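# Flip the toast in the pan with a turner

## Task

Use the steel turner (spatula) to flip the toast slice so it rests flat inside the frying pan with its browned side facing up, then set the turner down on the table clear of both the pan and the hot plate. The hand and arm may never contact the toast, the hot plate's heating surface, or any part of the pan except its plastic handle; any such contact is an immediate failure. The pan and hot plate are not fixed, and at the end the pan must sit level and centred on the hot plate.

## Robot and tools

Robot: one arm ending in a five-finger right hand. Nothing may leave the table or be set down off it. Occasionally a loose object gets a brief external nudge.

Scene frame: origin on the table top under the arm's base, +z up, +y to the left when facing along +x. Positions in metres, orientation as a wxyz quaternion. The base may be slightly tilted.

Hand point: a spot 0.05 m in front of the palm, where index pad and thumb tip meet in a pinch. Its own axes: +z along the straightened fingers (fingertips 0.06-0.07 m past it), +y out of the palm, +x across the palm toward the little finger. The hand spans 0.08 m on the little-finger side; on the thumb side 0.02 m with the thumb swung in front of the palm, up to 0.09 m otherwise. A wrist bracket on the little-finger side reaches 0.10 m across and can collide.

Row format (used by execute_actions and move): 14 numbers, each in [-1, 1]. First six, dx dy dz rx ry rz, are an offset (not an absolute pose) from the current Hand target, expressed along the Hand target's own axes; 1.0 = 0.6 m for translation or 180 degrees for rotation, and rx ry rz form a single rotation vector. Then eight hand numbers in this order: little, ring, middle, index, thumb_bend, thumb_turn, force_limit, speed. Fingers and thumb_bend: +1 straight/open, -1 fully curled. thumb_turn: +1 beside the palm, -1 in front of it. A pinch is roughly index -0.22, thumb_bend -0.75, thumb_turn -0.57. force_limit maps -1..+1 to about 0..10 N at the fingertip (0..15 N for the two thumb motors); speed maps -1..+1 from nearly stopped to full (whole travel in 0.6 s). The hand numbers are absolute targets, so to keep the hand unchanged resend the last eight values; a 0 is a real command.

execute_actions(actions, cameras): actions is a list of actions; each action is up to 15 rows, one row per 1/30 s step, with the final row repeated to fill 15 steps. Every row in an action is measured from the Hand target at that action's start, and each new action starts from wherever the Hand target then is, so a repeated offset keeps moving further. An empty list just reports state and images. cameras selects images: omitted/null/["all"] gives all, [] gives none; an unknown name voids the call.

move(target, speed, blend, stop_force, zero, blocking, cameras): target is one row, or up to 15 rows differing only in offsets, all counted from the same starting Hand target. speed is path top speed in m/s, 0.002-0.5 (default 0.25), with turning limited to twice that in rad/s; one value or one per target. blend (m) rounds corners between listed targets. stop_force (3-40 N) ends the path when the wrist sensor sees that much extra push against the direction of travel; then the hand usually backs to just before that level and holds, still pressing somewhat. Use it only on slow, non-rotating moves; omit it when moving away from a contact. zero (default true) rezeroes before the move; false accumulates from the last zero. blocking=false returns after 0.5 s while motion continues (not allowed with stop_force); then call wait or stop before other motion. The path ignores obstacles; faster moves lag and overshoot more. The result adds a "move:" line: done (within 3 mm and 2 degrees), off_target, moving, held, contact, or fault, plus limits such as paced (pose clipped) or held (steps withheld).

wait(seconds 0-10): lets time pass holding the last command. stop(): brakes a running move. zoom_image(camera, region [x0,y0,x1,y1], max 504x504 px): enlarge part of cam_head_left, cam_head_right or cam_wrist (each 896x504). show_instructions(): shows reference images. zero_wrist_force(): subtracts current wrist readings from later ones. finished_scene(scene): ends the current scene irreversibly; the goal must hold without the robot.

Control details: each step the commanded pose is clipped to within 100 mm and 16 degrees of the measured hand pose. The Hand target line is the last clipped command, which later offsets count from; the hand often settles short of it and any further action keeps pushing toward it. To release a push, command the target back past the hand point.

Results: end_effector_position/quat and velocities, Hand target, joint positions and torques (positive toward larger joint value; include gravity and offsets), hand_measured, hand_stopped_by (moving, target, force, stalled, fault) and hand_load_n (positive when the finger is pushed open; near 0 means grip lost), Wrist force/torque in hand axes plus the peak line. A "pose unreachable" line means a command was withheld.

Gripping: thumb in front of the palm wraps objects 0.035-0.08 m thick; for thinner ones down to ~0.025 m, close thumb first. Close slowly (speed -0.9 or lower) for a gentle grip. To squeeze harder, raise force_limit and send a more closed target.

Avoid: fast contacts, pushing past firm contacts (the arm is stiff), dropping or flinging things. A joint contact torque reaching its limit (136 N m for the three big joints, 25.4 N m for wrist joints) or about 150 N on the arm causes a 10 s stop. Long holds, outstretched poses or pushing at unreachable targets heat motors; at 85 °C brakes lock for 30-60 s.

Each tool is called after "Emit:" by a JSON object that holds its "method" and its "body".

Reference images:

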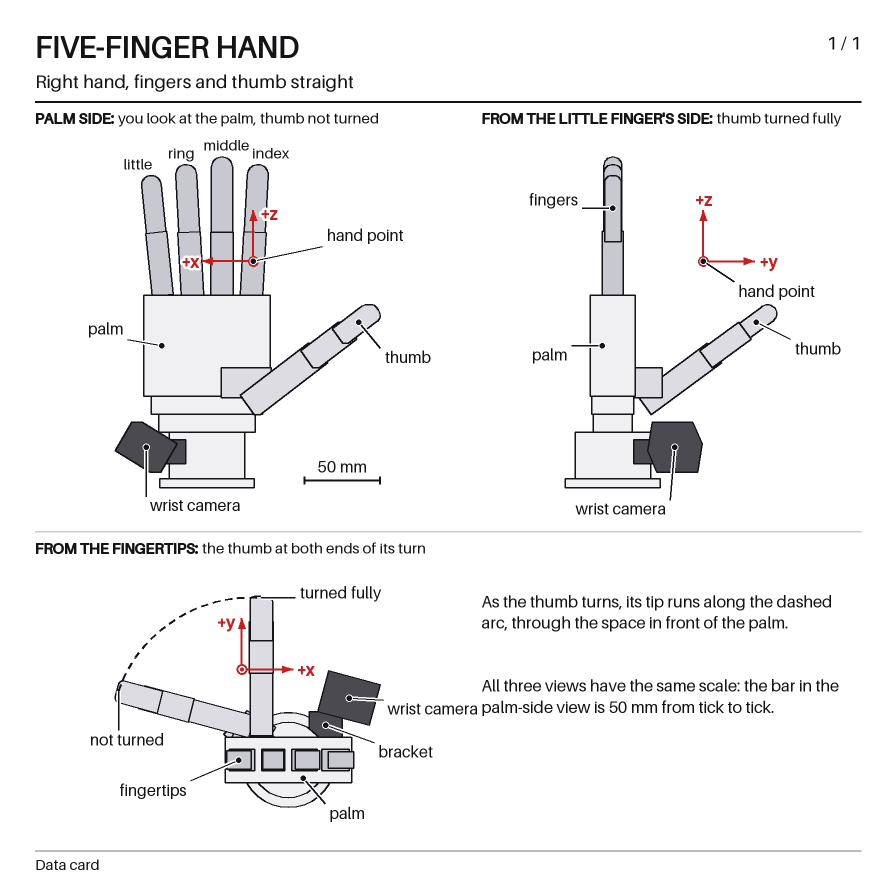

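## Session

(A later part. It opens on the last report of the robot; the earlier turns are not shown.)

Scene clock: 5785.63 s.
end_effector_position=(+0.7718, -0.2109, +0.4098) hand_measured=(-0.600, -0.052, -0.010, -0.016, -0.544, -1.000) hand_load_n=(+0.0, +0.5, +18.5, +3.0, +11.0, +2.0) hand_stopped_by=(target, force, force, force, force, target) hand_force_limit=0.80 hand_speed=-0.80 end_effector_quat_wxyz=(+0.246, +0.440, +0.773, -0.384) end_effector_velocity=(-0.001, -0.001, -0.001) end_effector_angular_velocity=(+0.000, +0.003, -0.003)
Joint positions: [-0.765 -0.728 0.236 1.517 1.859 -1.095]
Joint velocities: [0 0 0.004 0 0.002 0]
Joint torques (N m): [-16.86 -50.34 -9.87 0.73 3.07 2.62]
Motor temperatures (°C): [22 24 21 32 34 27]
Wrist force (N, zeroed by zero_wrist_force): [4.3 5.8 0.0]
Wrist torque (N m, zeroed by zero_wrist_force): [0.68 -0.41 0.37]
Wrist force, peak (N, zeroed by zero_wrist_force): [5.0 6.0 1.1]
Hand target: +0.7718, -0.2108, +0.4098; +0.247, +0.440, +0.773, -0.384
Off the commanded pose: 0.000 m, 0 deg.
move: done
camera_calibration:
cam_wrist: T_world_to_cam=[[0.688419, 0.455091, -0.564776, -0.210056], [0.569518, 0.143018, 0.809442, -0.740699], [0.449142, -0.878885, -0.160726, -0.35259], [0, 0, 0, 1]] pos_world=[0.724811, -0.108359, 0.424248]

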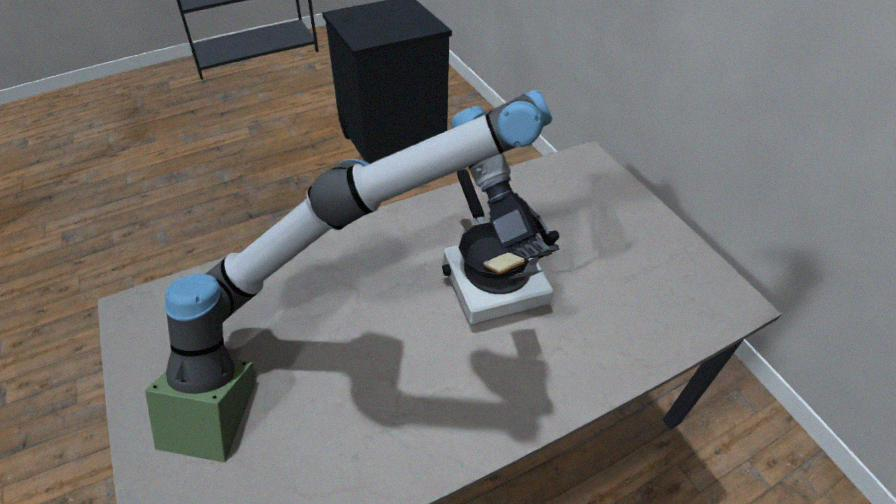

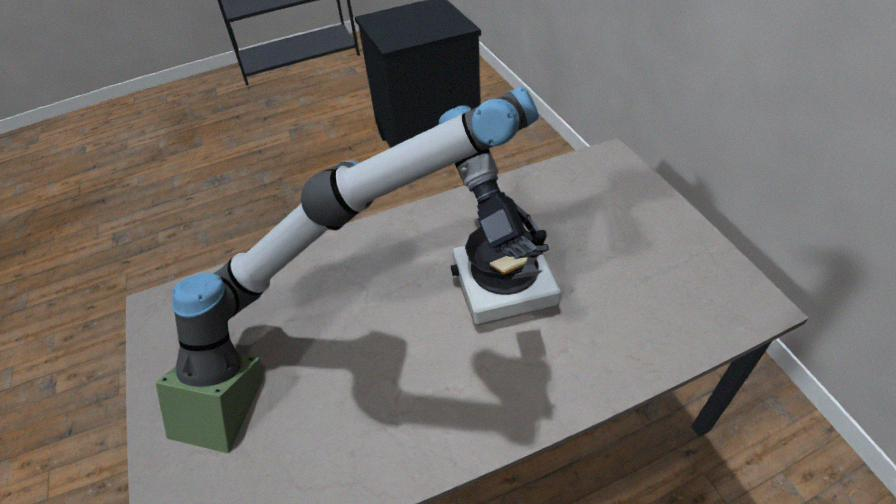

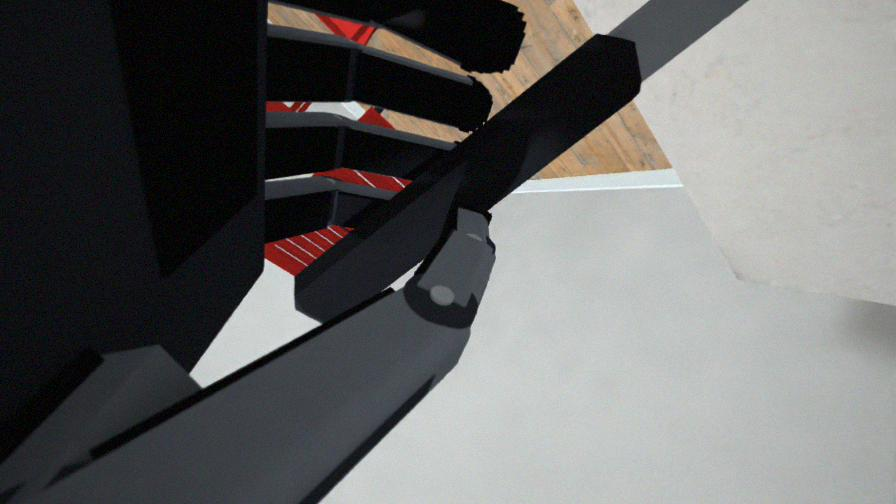

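Emit:
{"method": "move", "body": {"target": [0.0823,0.0472,-0.018,0,0,0,-0.6,-0.6,-0.6,-0.6,-1,-1,0.8,-0.8], "speed": 0.05, "stop_force": 3, "cameras": ["cam_head_left","cam_head_right"]}}

Emit:
{"method": "zoom_image", "body": {"camera": "cam_head_left", "region": [475, 225, 555, 290]}}

Emit:
{"method": "zoom_image", "body": {"camera": "cam_head_right", "region": [475, 225, 555, 290]}}

Scene clock: 5800.17 s.
end_effector_position=(+0.7718, -0.1689, +0.3700) hand_measured=(-0.600, -0.052, -0.010, -0.016, -0.544, -1.000) hand_load_n=(+0.0, +0.5, +19.0, +3.5, +11.0, +2.0) hand_stopped_by=(target, force, force, force, force, target) hand_force_limit=0.80 hand_speed=-0.80 end_effector_quat_wxyz=(+0.247, +0.440, +0.773, -0.384) end_effector_velocity=(+0.000, +0.000, +0.001) end_effector_angular_velocity=(+0.000, -0.001, +0.001)
Joint positions: [-0.678 -0.841 0.501 1.388 1.904 -1.016]
Joint velocities: [0 0 -0.001 0 -0.001 0]
Joint torques (N m): [-29.37 -33.36 -17.86 3.36 0.1 -2.03]
Motor temperatures (°C): [22 24 21 32 34 27]
Wrist force (N, zeroed by zero_wrist_force): [4.4 5.8 0.4]
Wrist torque (N m, zeroed by zero_wrist_force): [0.64 -0.47 0.36]
Wrist force, peak (N, zeroed by zero_wrist_force): [5.2 6.3 0.1]
Hand target: +0.7718, -0.1689, +0.3700; +0.247, +0.440, +0.773, -0.384
Off the commanded pose: 0.000 m, 0 deg.
move: done
Images, in order (width x height): cam_head_left 896x504, cam_head_right 896x504.

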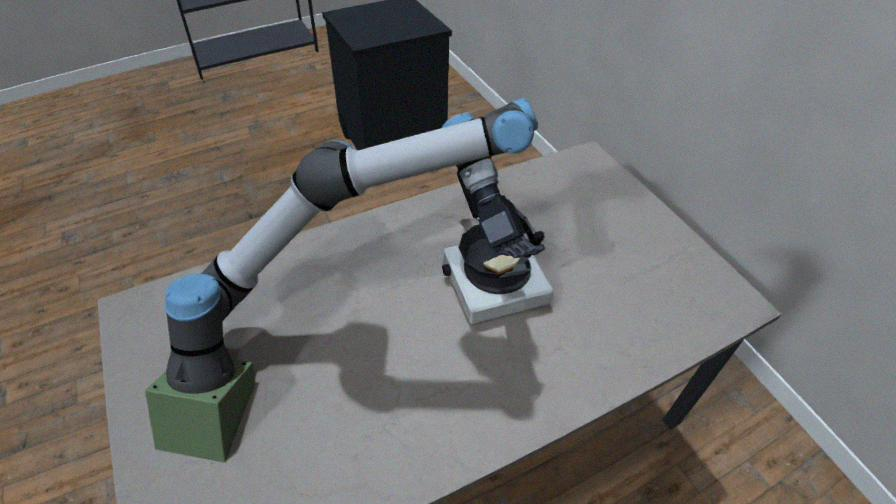

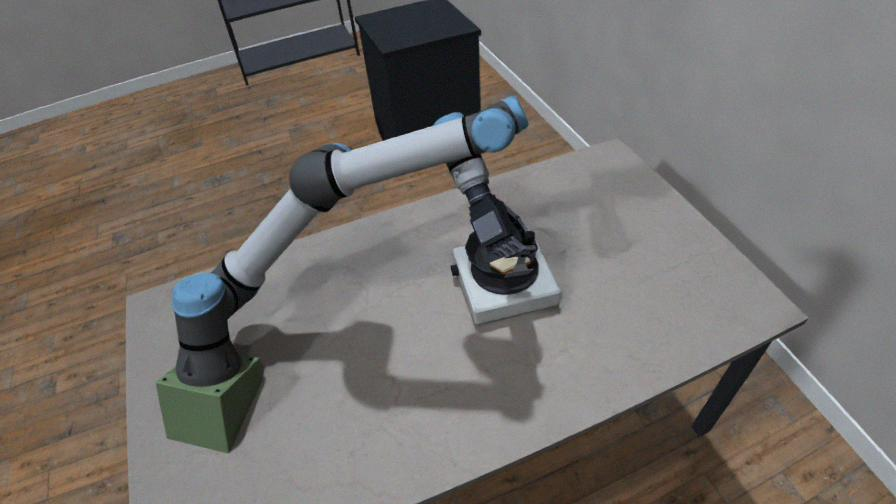

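Scaled by 6.300.

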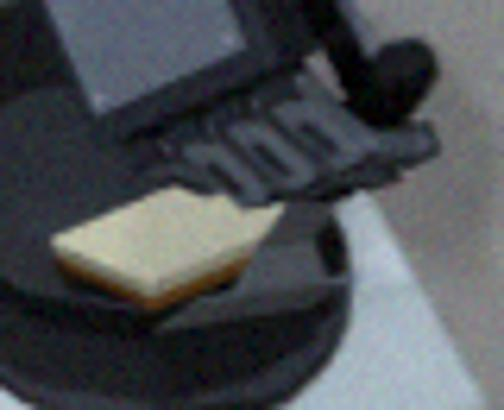

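Scaled by 6.300.

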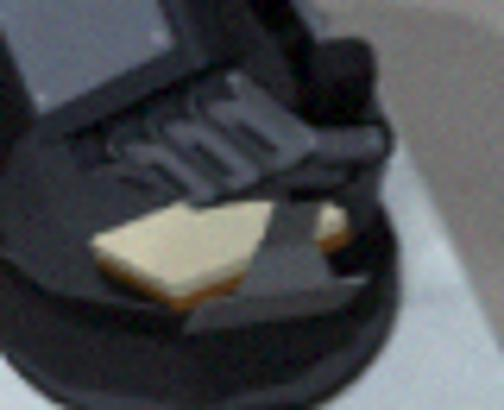

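Emit:
{"method": "wait", "body": {"seconds": 0.1, "cameras": ["cam_head_left","cam_head_right"]}}

Emit:
{"method": "zoom_image", "body": {"camera": "cam_head_right", "region": [475, 200, 575, 290]}}

Emit:
{"method": "zoom_image", "body": {"camera": "cam_head_left", "region": [440, 210, 550, 300]}}

Scene clock: 5815.10 s.
end_effector_position=(+0.7718, -0.1689, +0.3700) hand_measured=(-0.600, -0.052, -0.010, -0.016, -0.544, -1.000) hand_load_n=(+0.0, +0.5, +18.5, +3.5, +11.5, +2.0) hand_stopped_by=(target, force, force, force, force, target) hand_force_limit=0.80 hand_speed=-0.80 end_effector_quat_wxyz=(+0.247, +0.440, +0.773, -0.384) end_effector_velocity=(+0.000, -0.001, +0.001) end_effector_angular_velocity=(-0.001, -0.001, -0.002)
Joint positions: [-0.678 -0.841 0.501 1.388 1.904 -1.016]
Joint velocities: [-0.001 0 -0.001 0 0 0.001]
Joint torques (N m): [-29.77 -34.07 -11.32 2.72 0.55 -1.68]
Motor temperatures (°C): [22 24 21 32 34 27]
Wrist force (N, zeroed by zero_wrist_force): [4.5 5.9 0.1]
Wrist torque (N m, zeroed by zero_wrist_force): [0.66 -0.49 0.37]
Wrist force, peak (N, zeroed by zero_wrist_force): [4.7 6.2 0.2]
Hand target: +0.7718, -0.1689, +0.3700; +0.247, +0.440, +0.773, -0.384
Off the commanded pose: 0.000 m, 0 deg.
wait: 0.10 s; at rest from the start
Images, in order (width x height): cam_head_left 896x504, cam_head_right 896x504.

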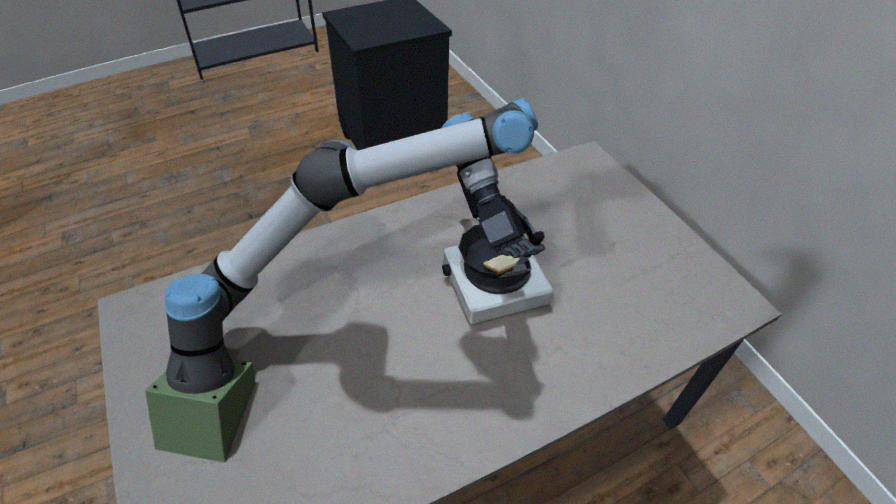

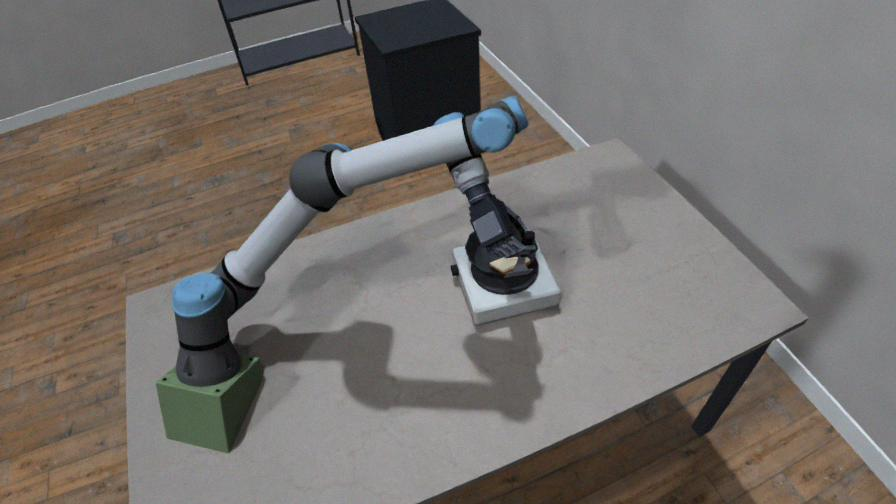

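Scaled by 5.040.

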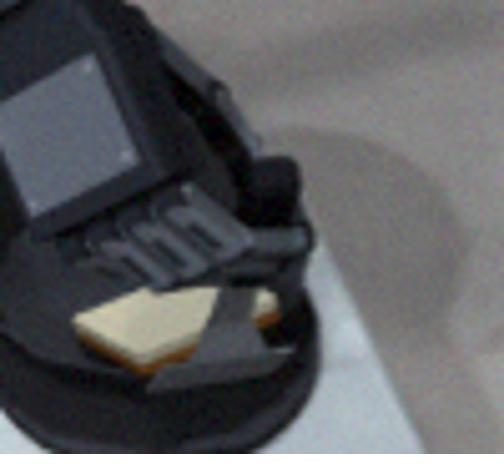

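Scaled by 4.582.

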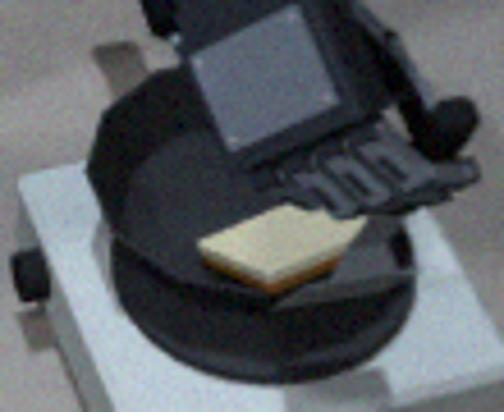

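Emit:
{"method": "move", "body": {"target": [0.0123,0.008,-0.0202,0,0,0,-0.6,-0.6,-0.6,-0.6,-1,-1,0.8,-0.8], "speed": 0.03, "stop_force": 4, "cameras": ["cam_head_left","cam_head_right"]}}

Emit:
{"method": "zoom_image", "body": {"camera": "cam_head_right", "region": [475, 200, 575, 290]}}

Emit:
{"method": "zoom_image", "body": {"camera": "cam_head_left", "region": [440, 210, 550, 300]}}

Scene clock: 5820.33 s.
end_effector_position=(+0.7718, -0.1539, +0.3699) hand_measured=(-0.600, -0.052, -0.010, -0.016, -0.544, -1.000) hand_load_n=(+0.0, +2.0, +20.0, +2.0, +13.5, +0.5) hand_stopped_by=(target, force, force, force, force, target) hand_force_limit=0.80 hand_speed=-0.80 end_effector_quat_wxyz=(+0.247, +0.440, +0.773, -0.384) end_effector_velocity=(+0.000, +0.001, +0.000) end_effector_angular_velocity=(+0.001, +0.001, +0.001)
Joint positions: [-0.658 -0.853 0.508 1.4 1.914 -0.997]
Joint velocities: [0 0 -0.002 0.001 -0.001 -0.001]
Joint torques (N m): [-28.93 -33.74 -23.48 -0.9 0.13 -2.03]
Motor temperatures (°C): [22 24 21 32 34 27]
Wrist force (N, zeroed by zero_wrist_force): [4.6 5.7 0.5]
Wrist torque (N m, zeroed by zero_wrist_force): [0.70 -0.57 0.36]
Wrist force, peak (N, zeroed by zero_wrist_force): [4.8 6.0 0.7]
Hand target: +0.7718, -0.1539, +0.3699; +0.247, +0.440, +0.773, -0.384
Off the commanded pose: 0.000 m, 0 deg.
move: done
Images, in order (width x height): cam_head_left 896x504, cam_head_right 896x504.

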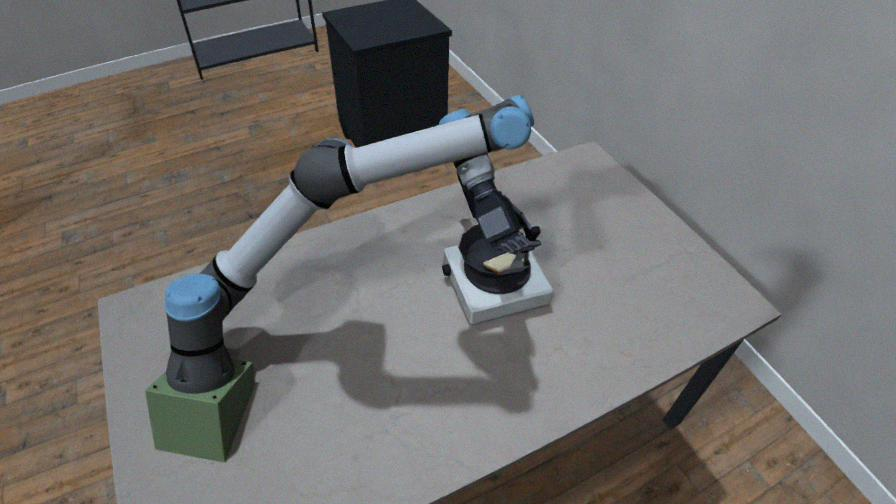

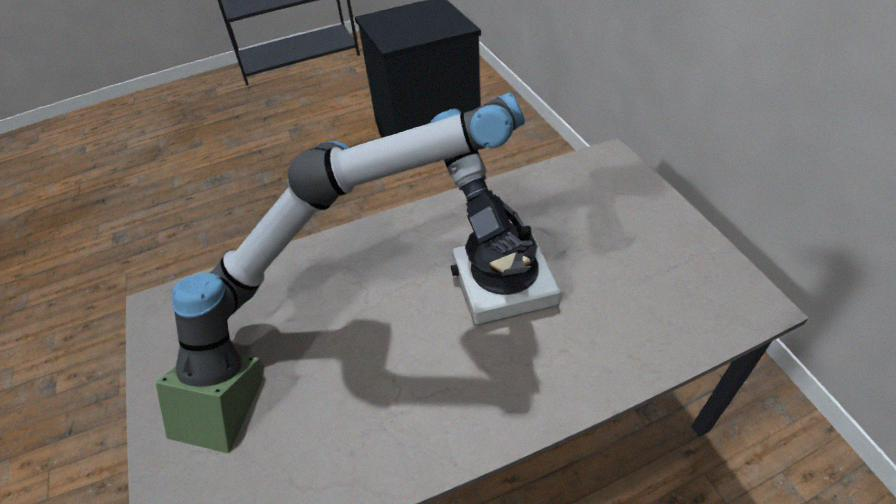

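Scaled by 5.040.

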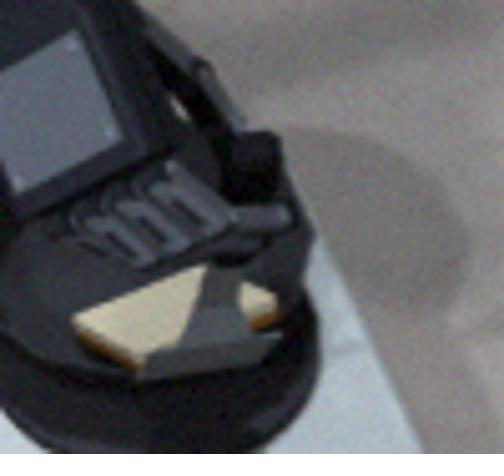

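Scaled by 4.582.

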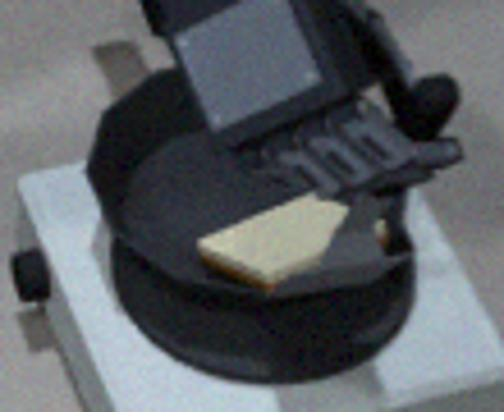

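Emit:
{"method": "move", "body": {"target": [0.0123,0.008,-0.0202,0,0,0,-0.6,-0.6,-0.6,-0.6,-1,-1,0.8,-0.8], "speed": 0.03, "stop_force": 4, "cameras": ["cam_head_left","cam_head_right"]}}

Emit:
{"method": "zoom_image", "body": {"camera": "cam_head_right", "region": [475, 200, 575, 290]}}

Emit:
{"method": "zoom_image", "body": {"camera": "cam_head_left", "region": [440, 210, 550, 300]}}

Scene clock: 5832.53 s.
end_effector_position=(+0.7718, -0.1390, +0.3699) hand_measured=(-0.600, -0.052, -0.010, -0.016, -0.544, -1.000) hand_load_n=(+0.0, +4.5, +22.0, +0.0, +20.0, -3.0) hand_stopped_by=(target, force, force, force, force, target) hand_force_limit=0.80 hand_speed=-0.80 end_effector_quat_wxyz=(+0.247, +0.440, +0.773, -0.384) end_effector_velocity=(+0.000, +0.000, +0.000) end_effector_angular_velocity=(+0.000, -0.001, +0.001)
Joint positions: [-0.637 -0.863 0.512 1.413 1.924 -0.978]
Joint velocities: [0 0 0 -0.001 0 0]
Joint torques (N m): [-27.43 -34.41 -23.32 -0.82 -0.2 -1.89]
Motor temperatures (°C): [22 24 21 32 34 27]
Wrist force (N, zeroed by zero_wrist_force): [5.0 5.5 1.4]
Wrist torque (N m, zeroed by zero_wrist_force): [0.79 -0.72 0.29]
Wrist force, peak (N, zeroed by zero_wrist_force): [4.8 6.0 0.6]
Hand target: +0.7718, -0.1390, +0.3699; +0.247, +0.440, +0.773, -0.384
Off the commanded pose: 0.000 m, 0 deg.
move: done
Images, in order (width x height): cam_head_left 896x504, cam_head_right 896x504.

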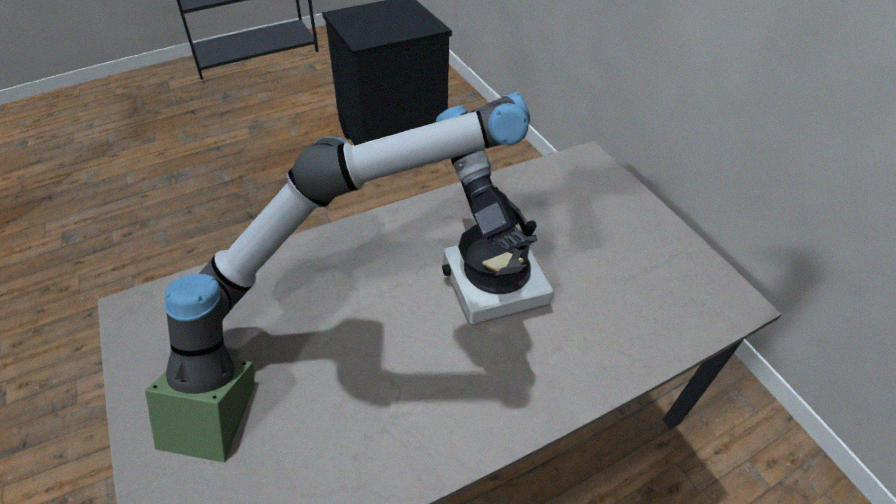

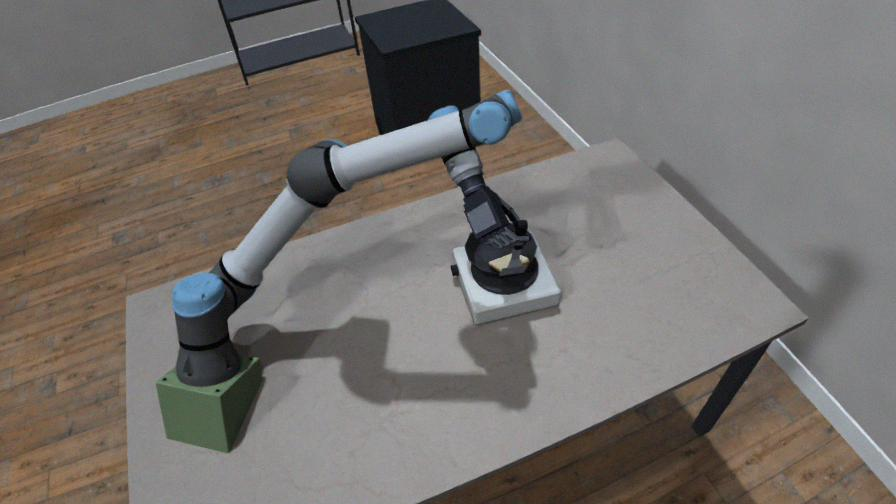

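Scaled by 5.040.

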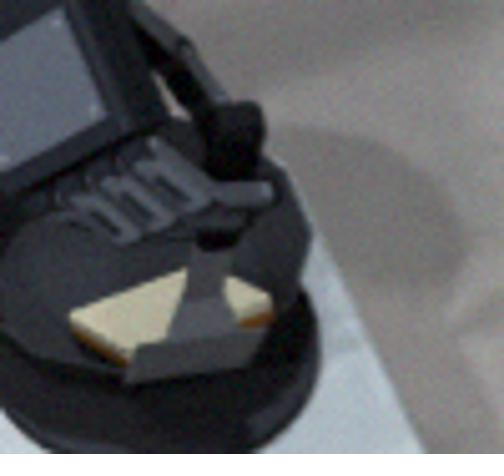

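Scaled by 4.582.

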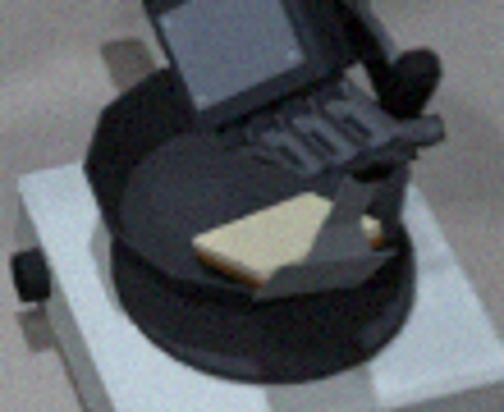

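Emit:
{"method": "move", "body": {"target": [[-0.0123,-0.008,0.0202,0,0,0,-0.6,-0.6,-0.6,-0.6,-1,-1,0.8,-0.8],[-0.0267,-0.0155,0.0085,0,0,0,-0.6,-0.6,-0.6,-0.6,-1,-1,0.8,-0.8]], "speed": 0.04, "cameras": ["cam_head_left","cam_head_right"]}}

Emit:
{"method": "zoom_image", "body": {"camera": "cam_head_right", "region": [475, 200, 575, 290]}}

Emit:
{"method": "zoom_image", "body": {"camera": "cam_head_left", "region": [440, 210, 550, 300]}}

Scene clock: 5840.07 s.
end_effector_position=(+0.7718, -0.1540, +0.3818) hand_measured=(-0.600, -0.052, -0.010, -0.016, -0.546, -1.000) hand_load_n=(+0.5, +1.0, +18.0, +4.0, +11.0, +2.0) hand_stopped_by=(target, force, force, force, force, target) hand_force_limit=0.80 hand_speed=-0.80 end_effector_quat_wxyz=(+0.246, +0.440, +0.773, -0.384) end_effector_velocity=(+0.000, +0.000, +0.000) end_effector_angular_velocity=(-0.001, -0.001, +0.001)
Joint positions: [-0.668 -0.842 0.461 1.434 1.909 -1.007]
Joint velocities: [0.001 0 0.002 -0.003 0.001 0.001]
Joint torques (N m): [-14.93 -51.43 -11.36 -0.87 2.97 2.69]
Motor temperatures (°C): [22 24 21 32 34 27]
Wrist force (N, zeroed by zero_wrist_force): [4.3 5.6 0.3]
Wrist torque (N m, zeroed by zero_wrist_force): [0.61 -0.48 0.33]
Wrist force, peak (N, zeroed by zero_wrist_force): [5.2 5.9 0.7]
Hand target: +0.7718, -0.1539, +0.3819; +0.247, +0.440, +0.773, -0.384
Off the commanded pose: 0.000 m, 0 deg.
move: done
Images, in order (width x height): cam_head_left 896x504, cam_head_right 896x504.

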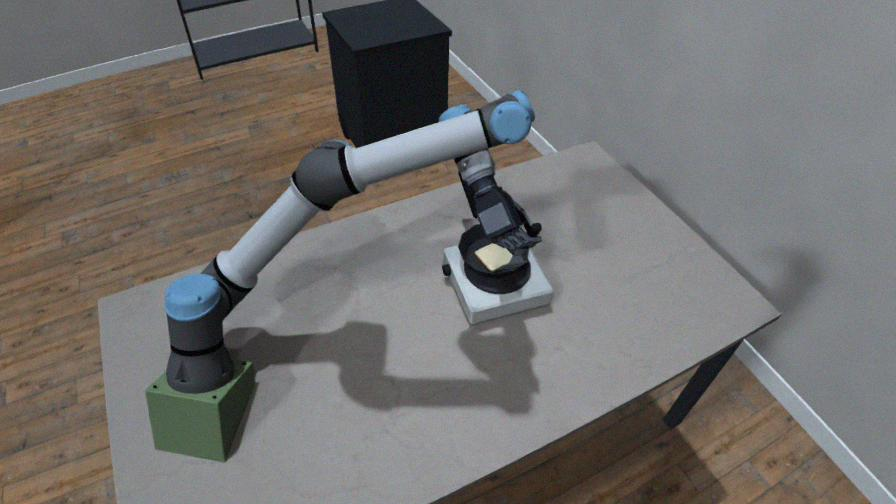

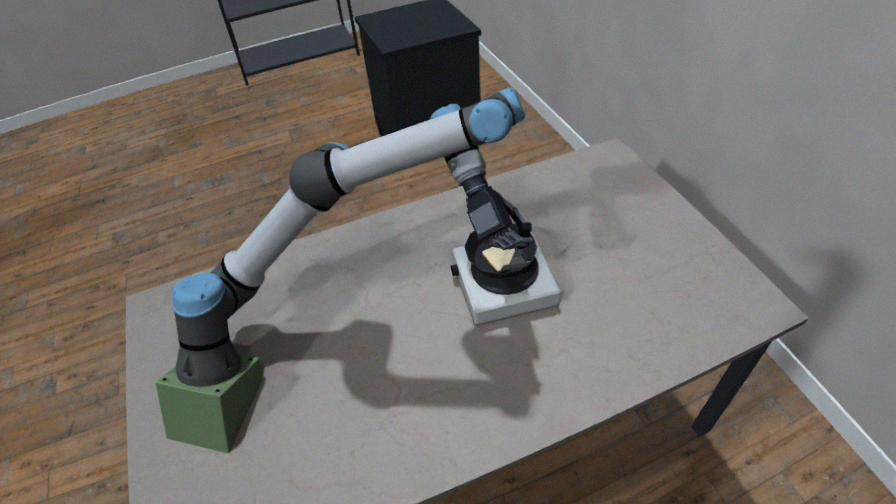

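Scaled by 5.040.

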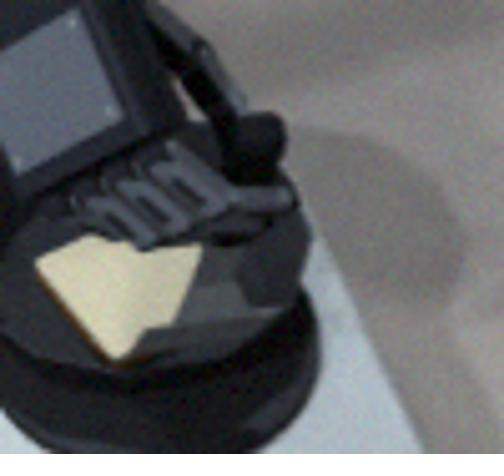

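Scaled by 4.582.

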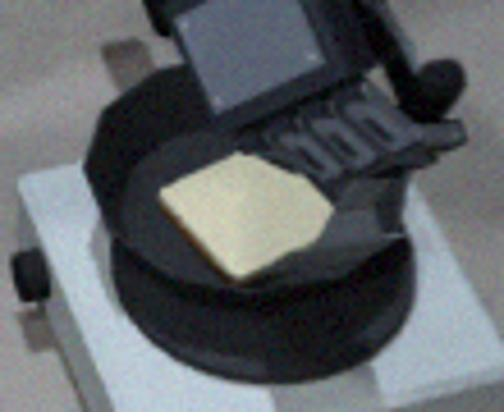

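Emit:
{"method": "zoom_image", "body": {"camera": "cam_head_right", "region": [478, 235, 543, 280]}}

Emit:
{"method": "zoom_image", "body": {"camera": "cam_head_left", "region": [470, 235, 535, 280]}}

Emit:
{"method": "wait", "body": {"seconds": 0.1, "cameras": ["cam_wrist"]}}

Scaled by 7.754.

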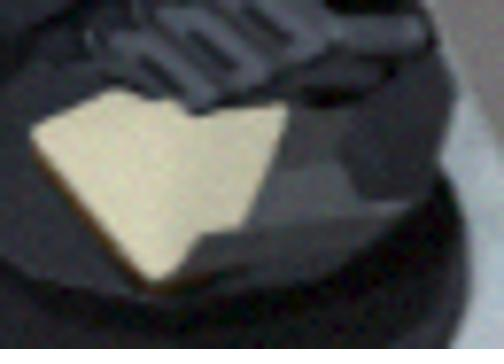

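Scaled by 7.754.

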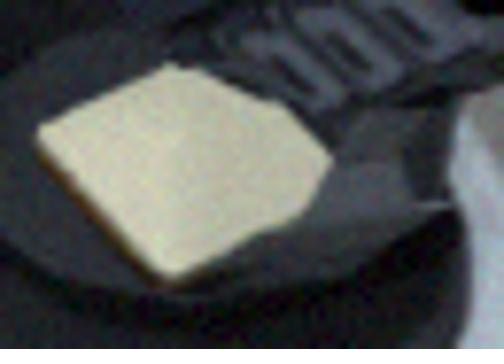

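Scene clock: 5842.50 s.
end_effector_position=(+0.7718, -0.1539, +0.3819) hand_measured=(-0.600, -0.052, -0.010, -0.016, -0.546, -1.000) hand_load_n=(+0.0, +1.0, +18.0, +3.5, +11.5, +2.0) hand_stopped_by=(target, force, force, force, force, target) hand_force_limit=0.80 hand_speed=-0.80 end_effector_quat_wxyz=(+0.247, +0.440, +0.773, -0.384) end_effector_velocity=(+0.000, +0.000, +0.001) end_effector_angular_velocity=(-0.001, -0.001, -0.001)
Joint positions: [-0.668 -0.843 0.461 1.434 1.909 -1.006]
Joint velocities: [0 -0.001 -0.001 0.001 0.001 0.001]
Joint torques (N m): [-14.71 -57.98 -21.75 -0.92 2.25 1.97]
Motor temperatures (°C): [22 24 21 32 34 27]
Wrist force (N, zeroed by zero_wrist_force): [4.2 5.7 -0.1]
Wrist torque (N m, zeroed by zero_wrist_force): [0.62 -0.44 0.34]
Wrist force, peak (N, zeroed by zero_wrist_force): [4.3 6.0 0.3]
Hand target: +0.7718, -0.1539, +0.3819; +0.247, +0.440, +0.773, -0.384
Off the commanded pose: 0.000 m, 0 deg.
wait: 0.10 s; at rest from the start
camera_calibration:
cam_wrist: T_world_to_cam=[[0.688509, 0.455105, -0.564654, -0.251813], [0.569321, 0.143129, 0.80956, -0.726198], [0.449253, -0.878859, -0.160555, -0.307134], [0, 0, 0, 1]] pos_world=[0.724797, -0.0513864, 0.396402]
Images, in order (width x height): cam_wrist 896x504.

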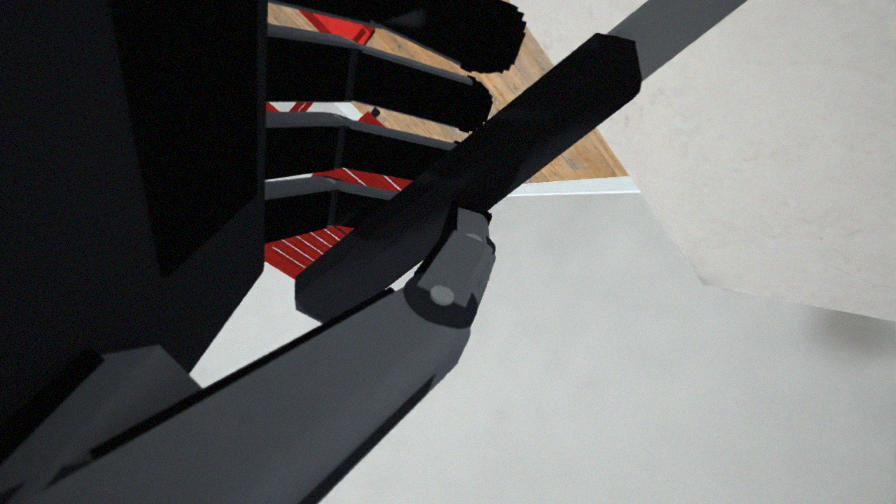

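Emit:
{"method": "move", "body": {"target": [-0.0802,-0.0477,0.0499,0,0,0,-0.6,-0.6,-0.6,-0.6,-1,-1,0.8,-0.8], "speed": 0.06, "cameras": ["cam_head_left","cam_head_right"]}}

Emit:
{"method": "zoom_image", "body": {"camera": "cam_head_right", "region": [475, 200, 575, 290]}}

Emit:
{"method": "zoom_image", "body": {"camera": "cam_head_left", "region": [440, 210, 550, 300]}}

Scene clock: 5866.00 s.
end_effector_position=(+0.7718, -0.2109, +0.4097) hand_measured=(-0.600, -0.052, -0.010, -0.016, -0.546, -1.000) hand_load_n=(+0.0, +1.0, +18.5, +3.5, +11.5, +1.5) hand_stopped_by=(target, force, force, force, force, target) hand_force_limit=0.80 hand_speed=-0.80 end_effector_quat_wxyz=(+0.246, +0.440, +0.773, -0.384) end_effector_velocity=(+0.000, -0.001, +0.000) end_effector_angular_velocity=(+0.000, -0.002, -0.002)
Joint positions: [-0.765 -0.728 0.236 1.517 1.859 -1.095]
Joint velocities: [-0.001 -0.001 0.004 -0.003 0 0.003]
Joint torques (N m): [-19.63 -58.95 -8.91 -0.36 2.93 2.2]
Motor temperatures (°C): [22 24 21 32 34 27]
Wrist force (N, zeroed by zero_wrist_force): [4.3 5.7 0.0]
Wrist torque (N m, zeroed by zero_wrist_force): [0.68 -0.41 0.36]
Wrist force, peak (N, zeroed by zero_wrist_force): [4.5 6.2 0.6]
Hand target: +0.7718, -0.2108, +0.4098; +0.247, +0.440, +0.773, -0.384
Off the commanded pose: 0.000 m, 0 deg.
move: done
Images, in order (width x height): cam_head_left 896x504, cam_head_right 896x504.

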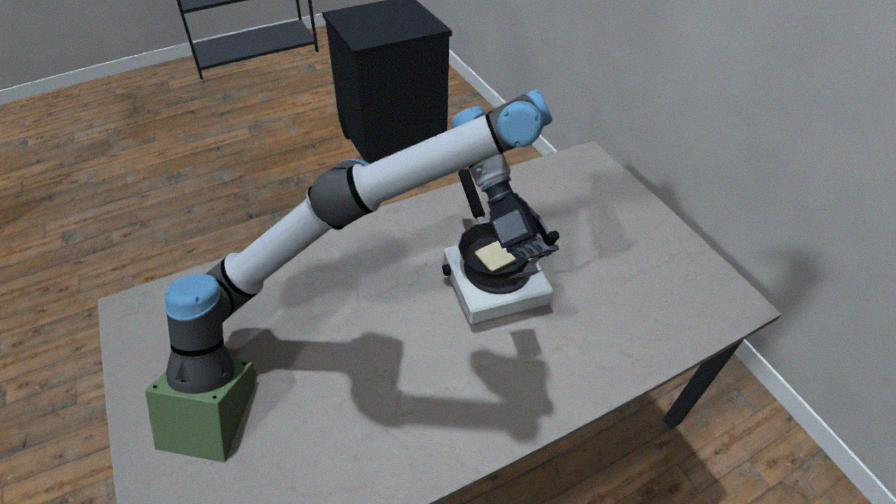

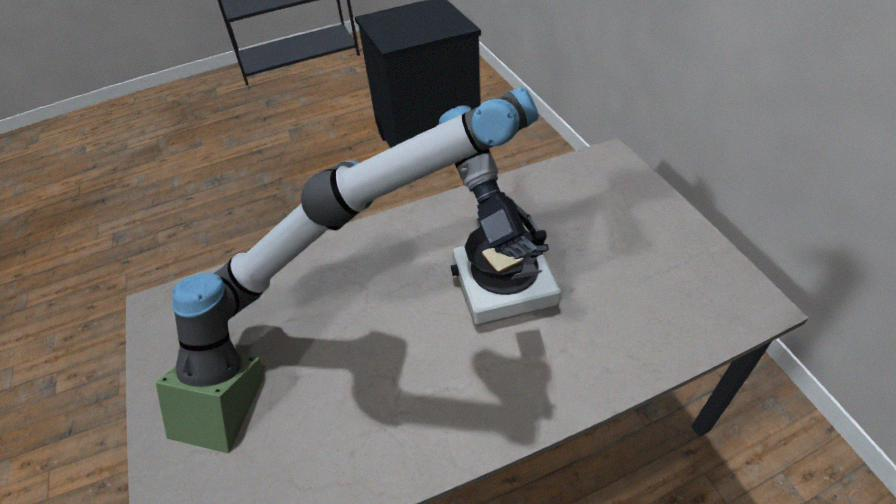

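Scaled by 5.040.

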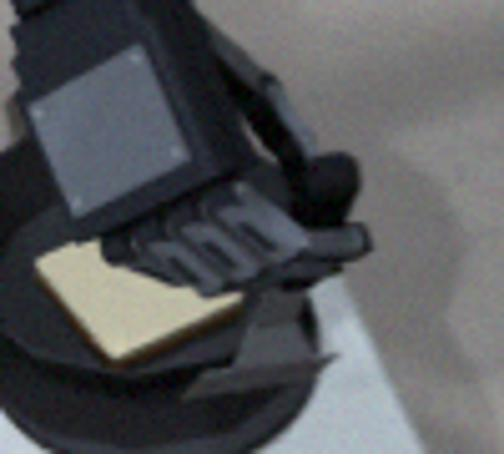

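Scaled by 4.582.

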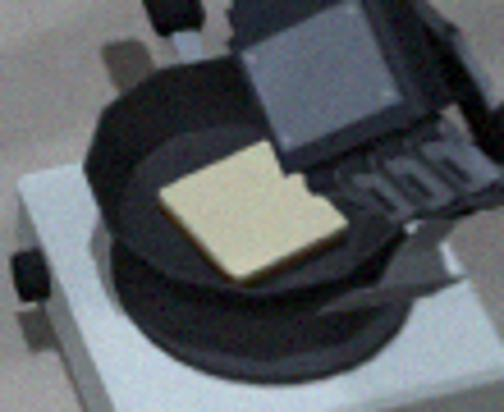

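Emit:
{"method": "move", "body": {"target": [[-0.0211,-0.0957,-0.2349,0.0086,-0.068,0.0836,-0.6,-0.6,-0.6,-0.6,-1,-1,0.8,-0.8],[0.2339,0.0003,-0.4614,0.0171,-0.1359,0.1671,-0.6,-0.6,-0.6,-0.6,-1,-1,0.8,-0.8]], "speed": 0.12, "blend": 0.03, "cameras": ["cam_head_left","cam_head_right"]}}

Emit:
{"method": "zoom_image", "body": {"camera": "cam_head_right", "region": [465, 200, 565, 290]}}

Emit:
{"method": "zoom_image", "body": {"camera": "cam_head_left", "region": [440, 200, 540, 290]}}

Scene clock: 5874.27 s.
end_effector_position=(+0.6911, +0.0823, +0.4703) hand_measured=(-0.600, -0.052, -0.010, -0.016, -0.546, -1.000) hand_load_n=(+0.0, +1.5, +16.5, +5.0, +10.5, +2.5) hand_stopped_by=(target, force, force, force, force, target) hand_force_limit=0.80 hand_speed=-0.80 end_effector_quat_wxyz=(+0.482, +0.540, +0.554, -0.411) end_effector_velocity=(+0.000, +0.000, +0.000) end_effector_angular_velocity=(+0.000, -0.001, -0.001)
Joint positions: [-0.179 -1.127 0.819 1.488 2.529 -0.039]
Joint velocities: [0.001 0 0 0.001 0.001 0.003]
Joint torques (N m): [-4.77 -58.82 -11.03 1.4 3.66 2.48]
Motor temperatures (°C): [22 24 21 32 34 27]
Wrist force (N, zeroed by zero_wrist_force): [4.9 3.8 -0.9]
Wrist torque (N m, zeroed by zero_wrist_force): [0.57 -0.30 0.22]
Wrist force, peak (N, zeroed by zero_wrist_force): [4.5 6.5 0.4]
Hand target: +0.6910, +0.0823, +0.4704; +0.482, +0.540, +0.554, -0.411
Off the commanded pose: 0.000 m, 0 deg.
move: done
Images, in order (width x height): cam_head_left 896x504, cam_head_right 896x504.

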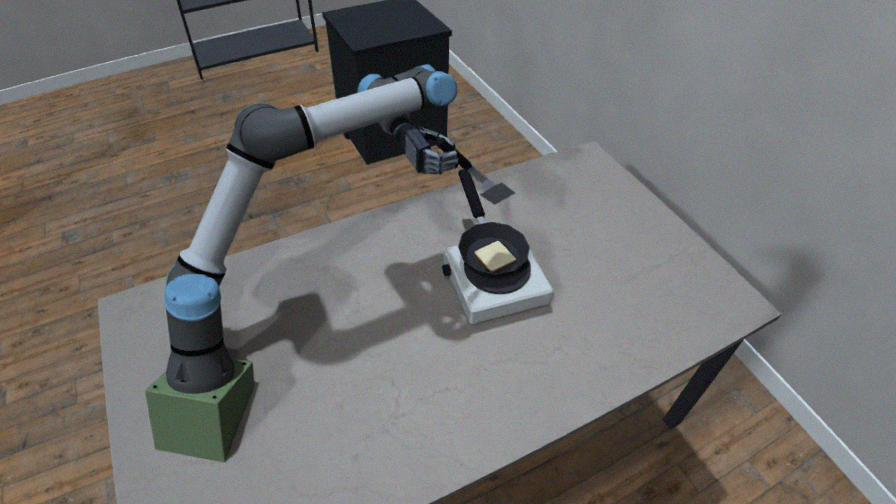

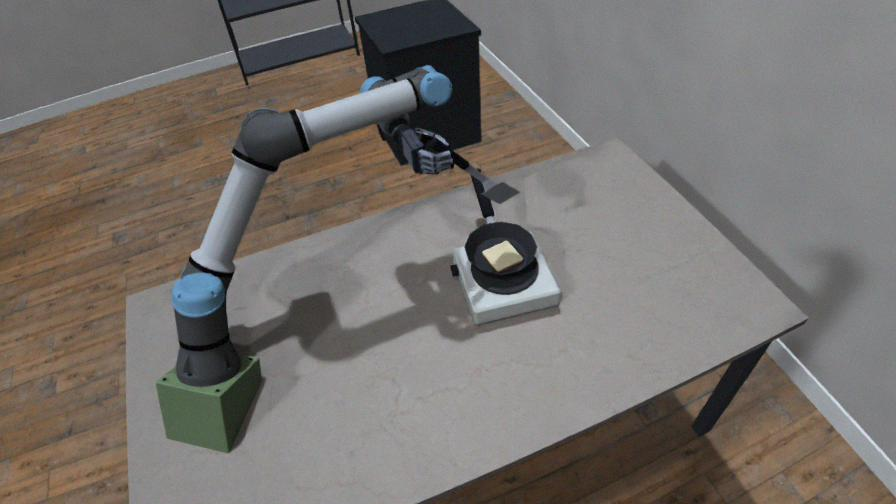

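Scaled by 5.040.

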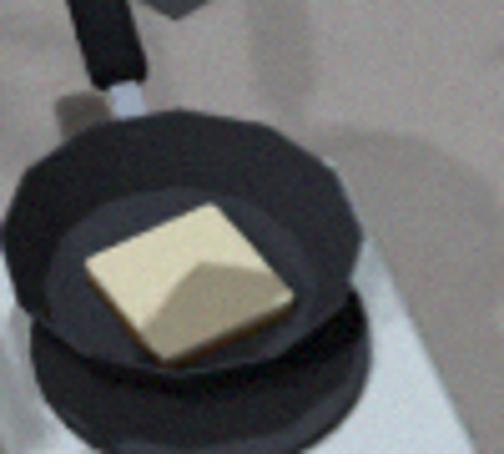

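Scaled by 5.040.

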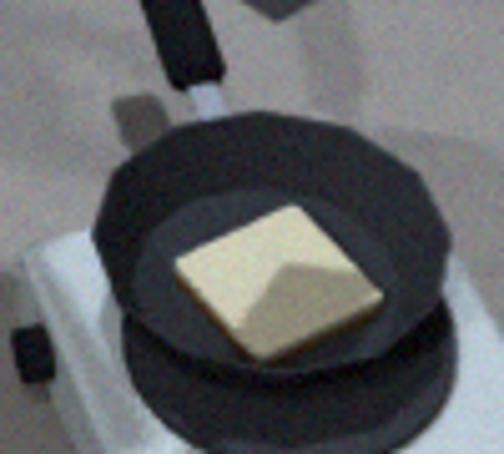

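Emit:
{"method": "zoom_image", "body": {"camera": "cam_head_right", "region": [450, 150, 530, 210]}}

Emit:
{"method": "zoom_image", "body": {"camera": "cam_head_left", "region": [450, 150, 530, 210]}}

Scaled by 6.300.

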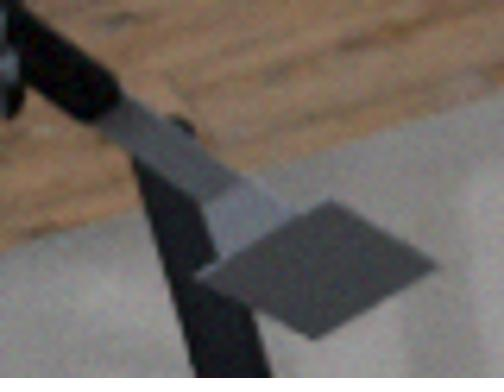

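Scaled by 6.300.

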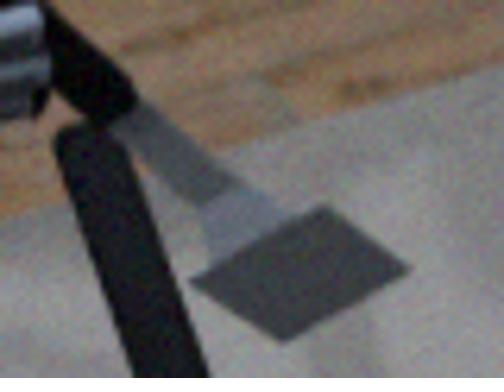

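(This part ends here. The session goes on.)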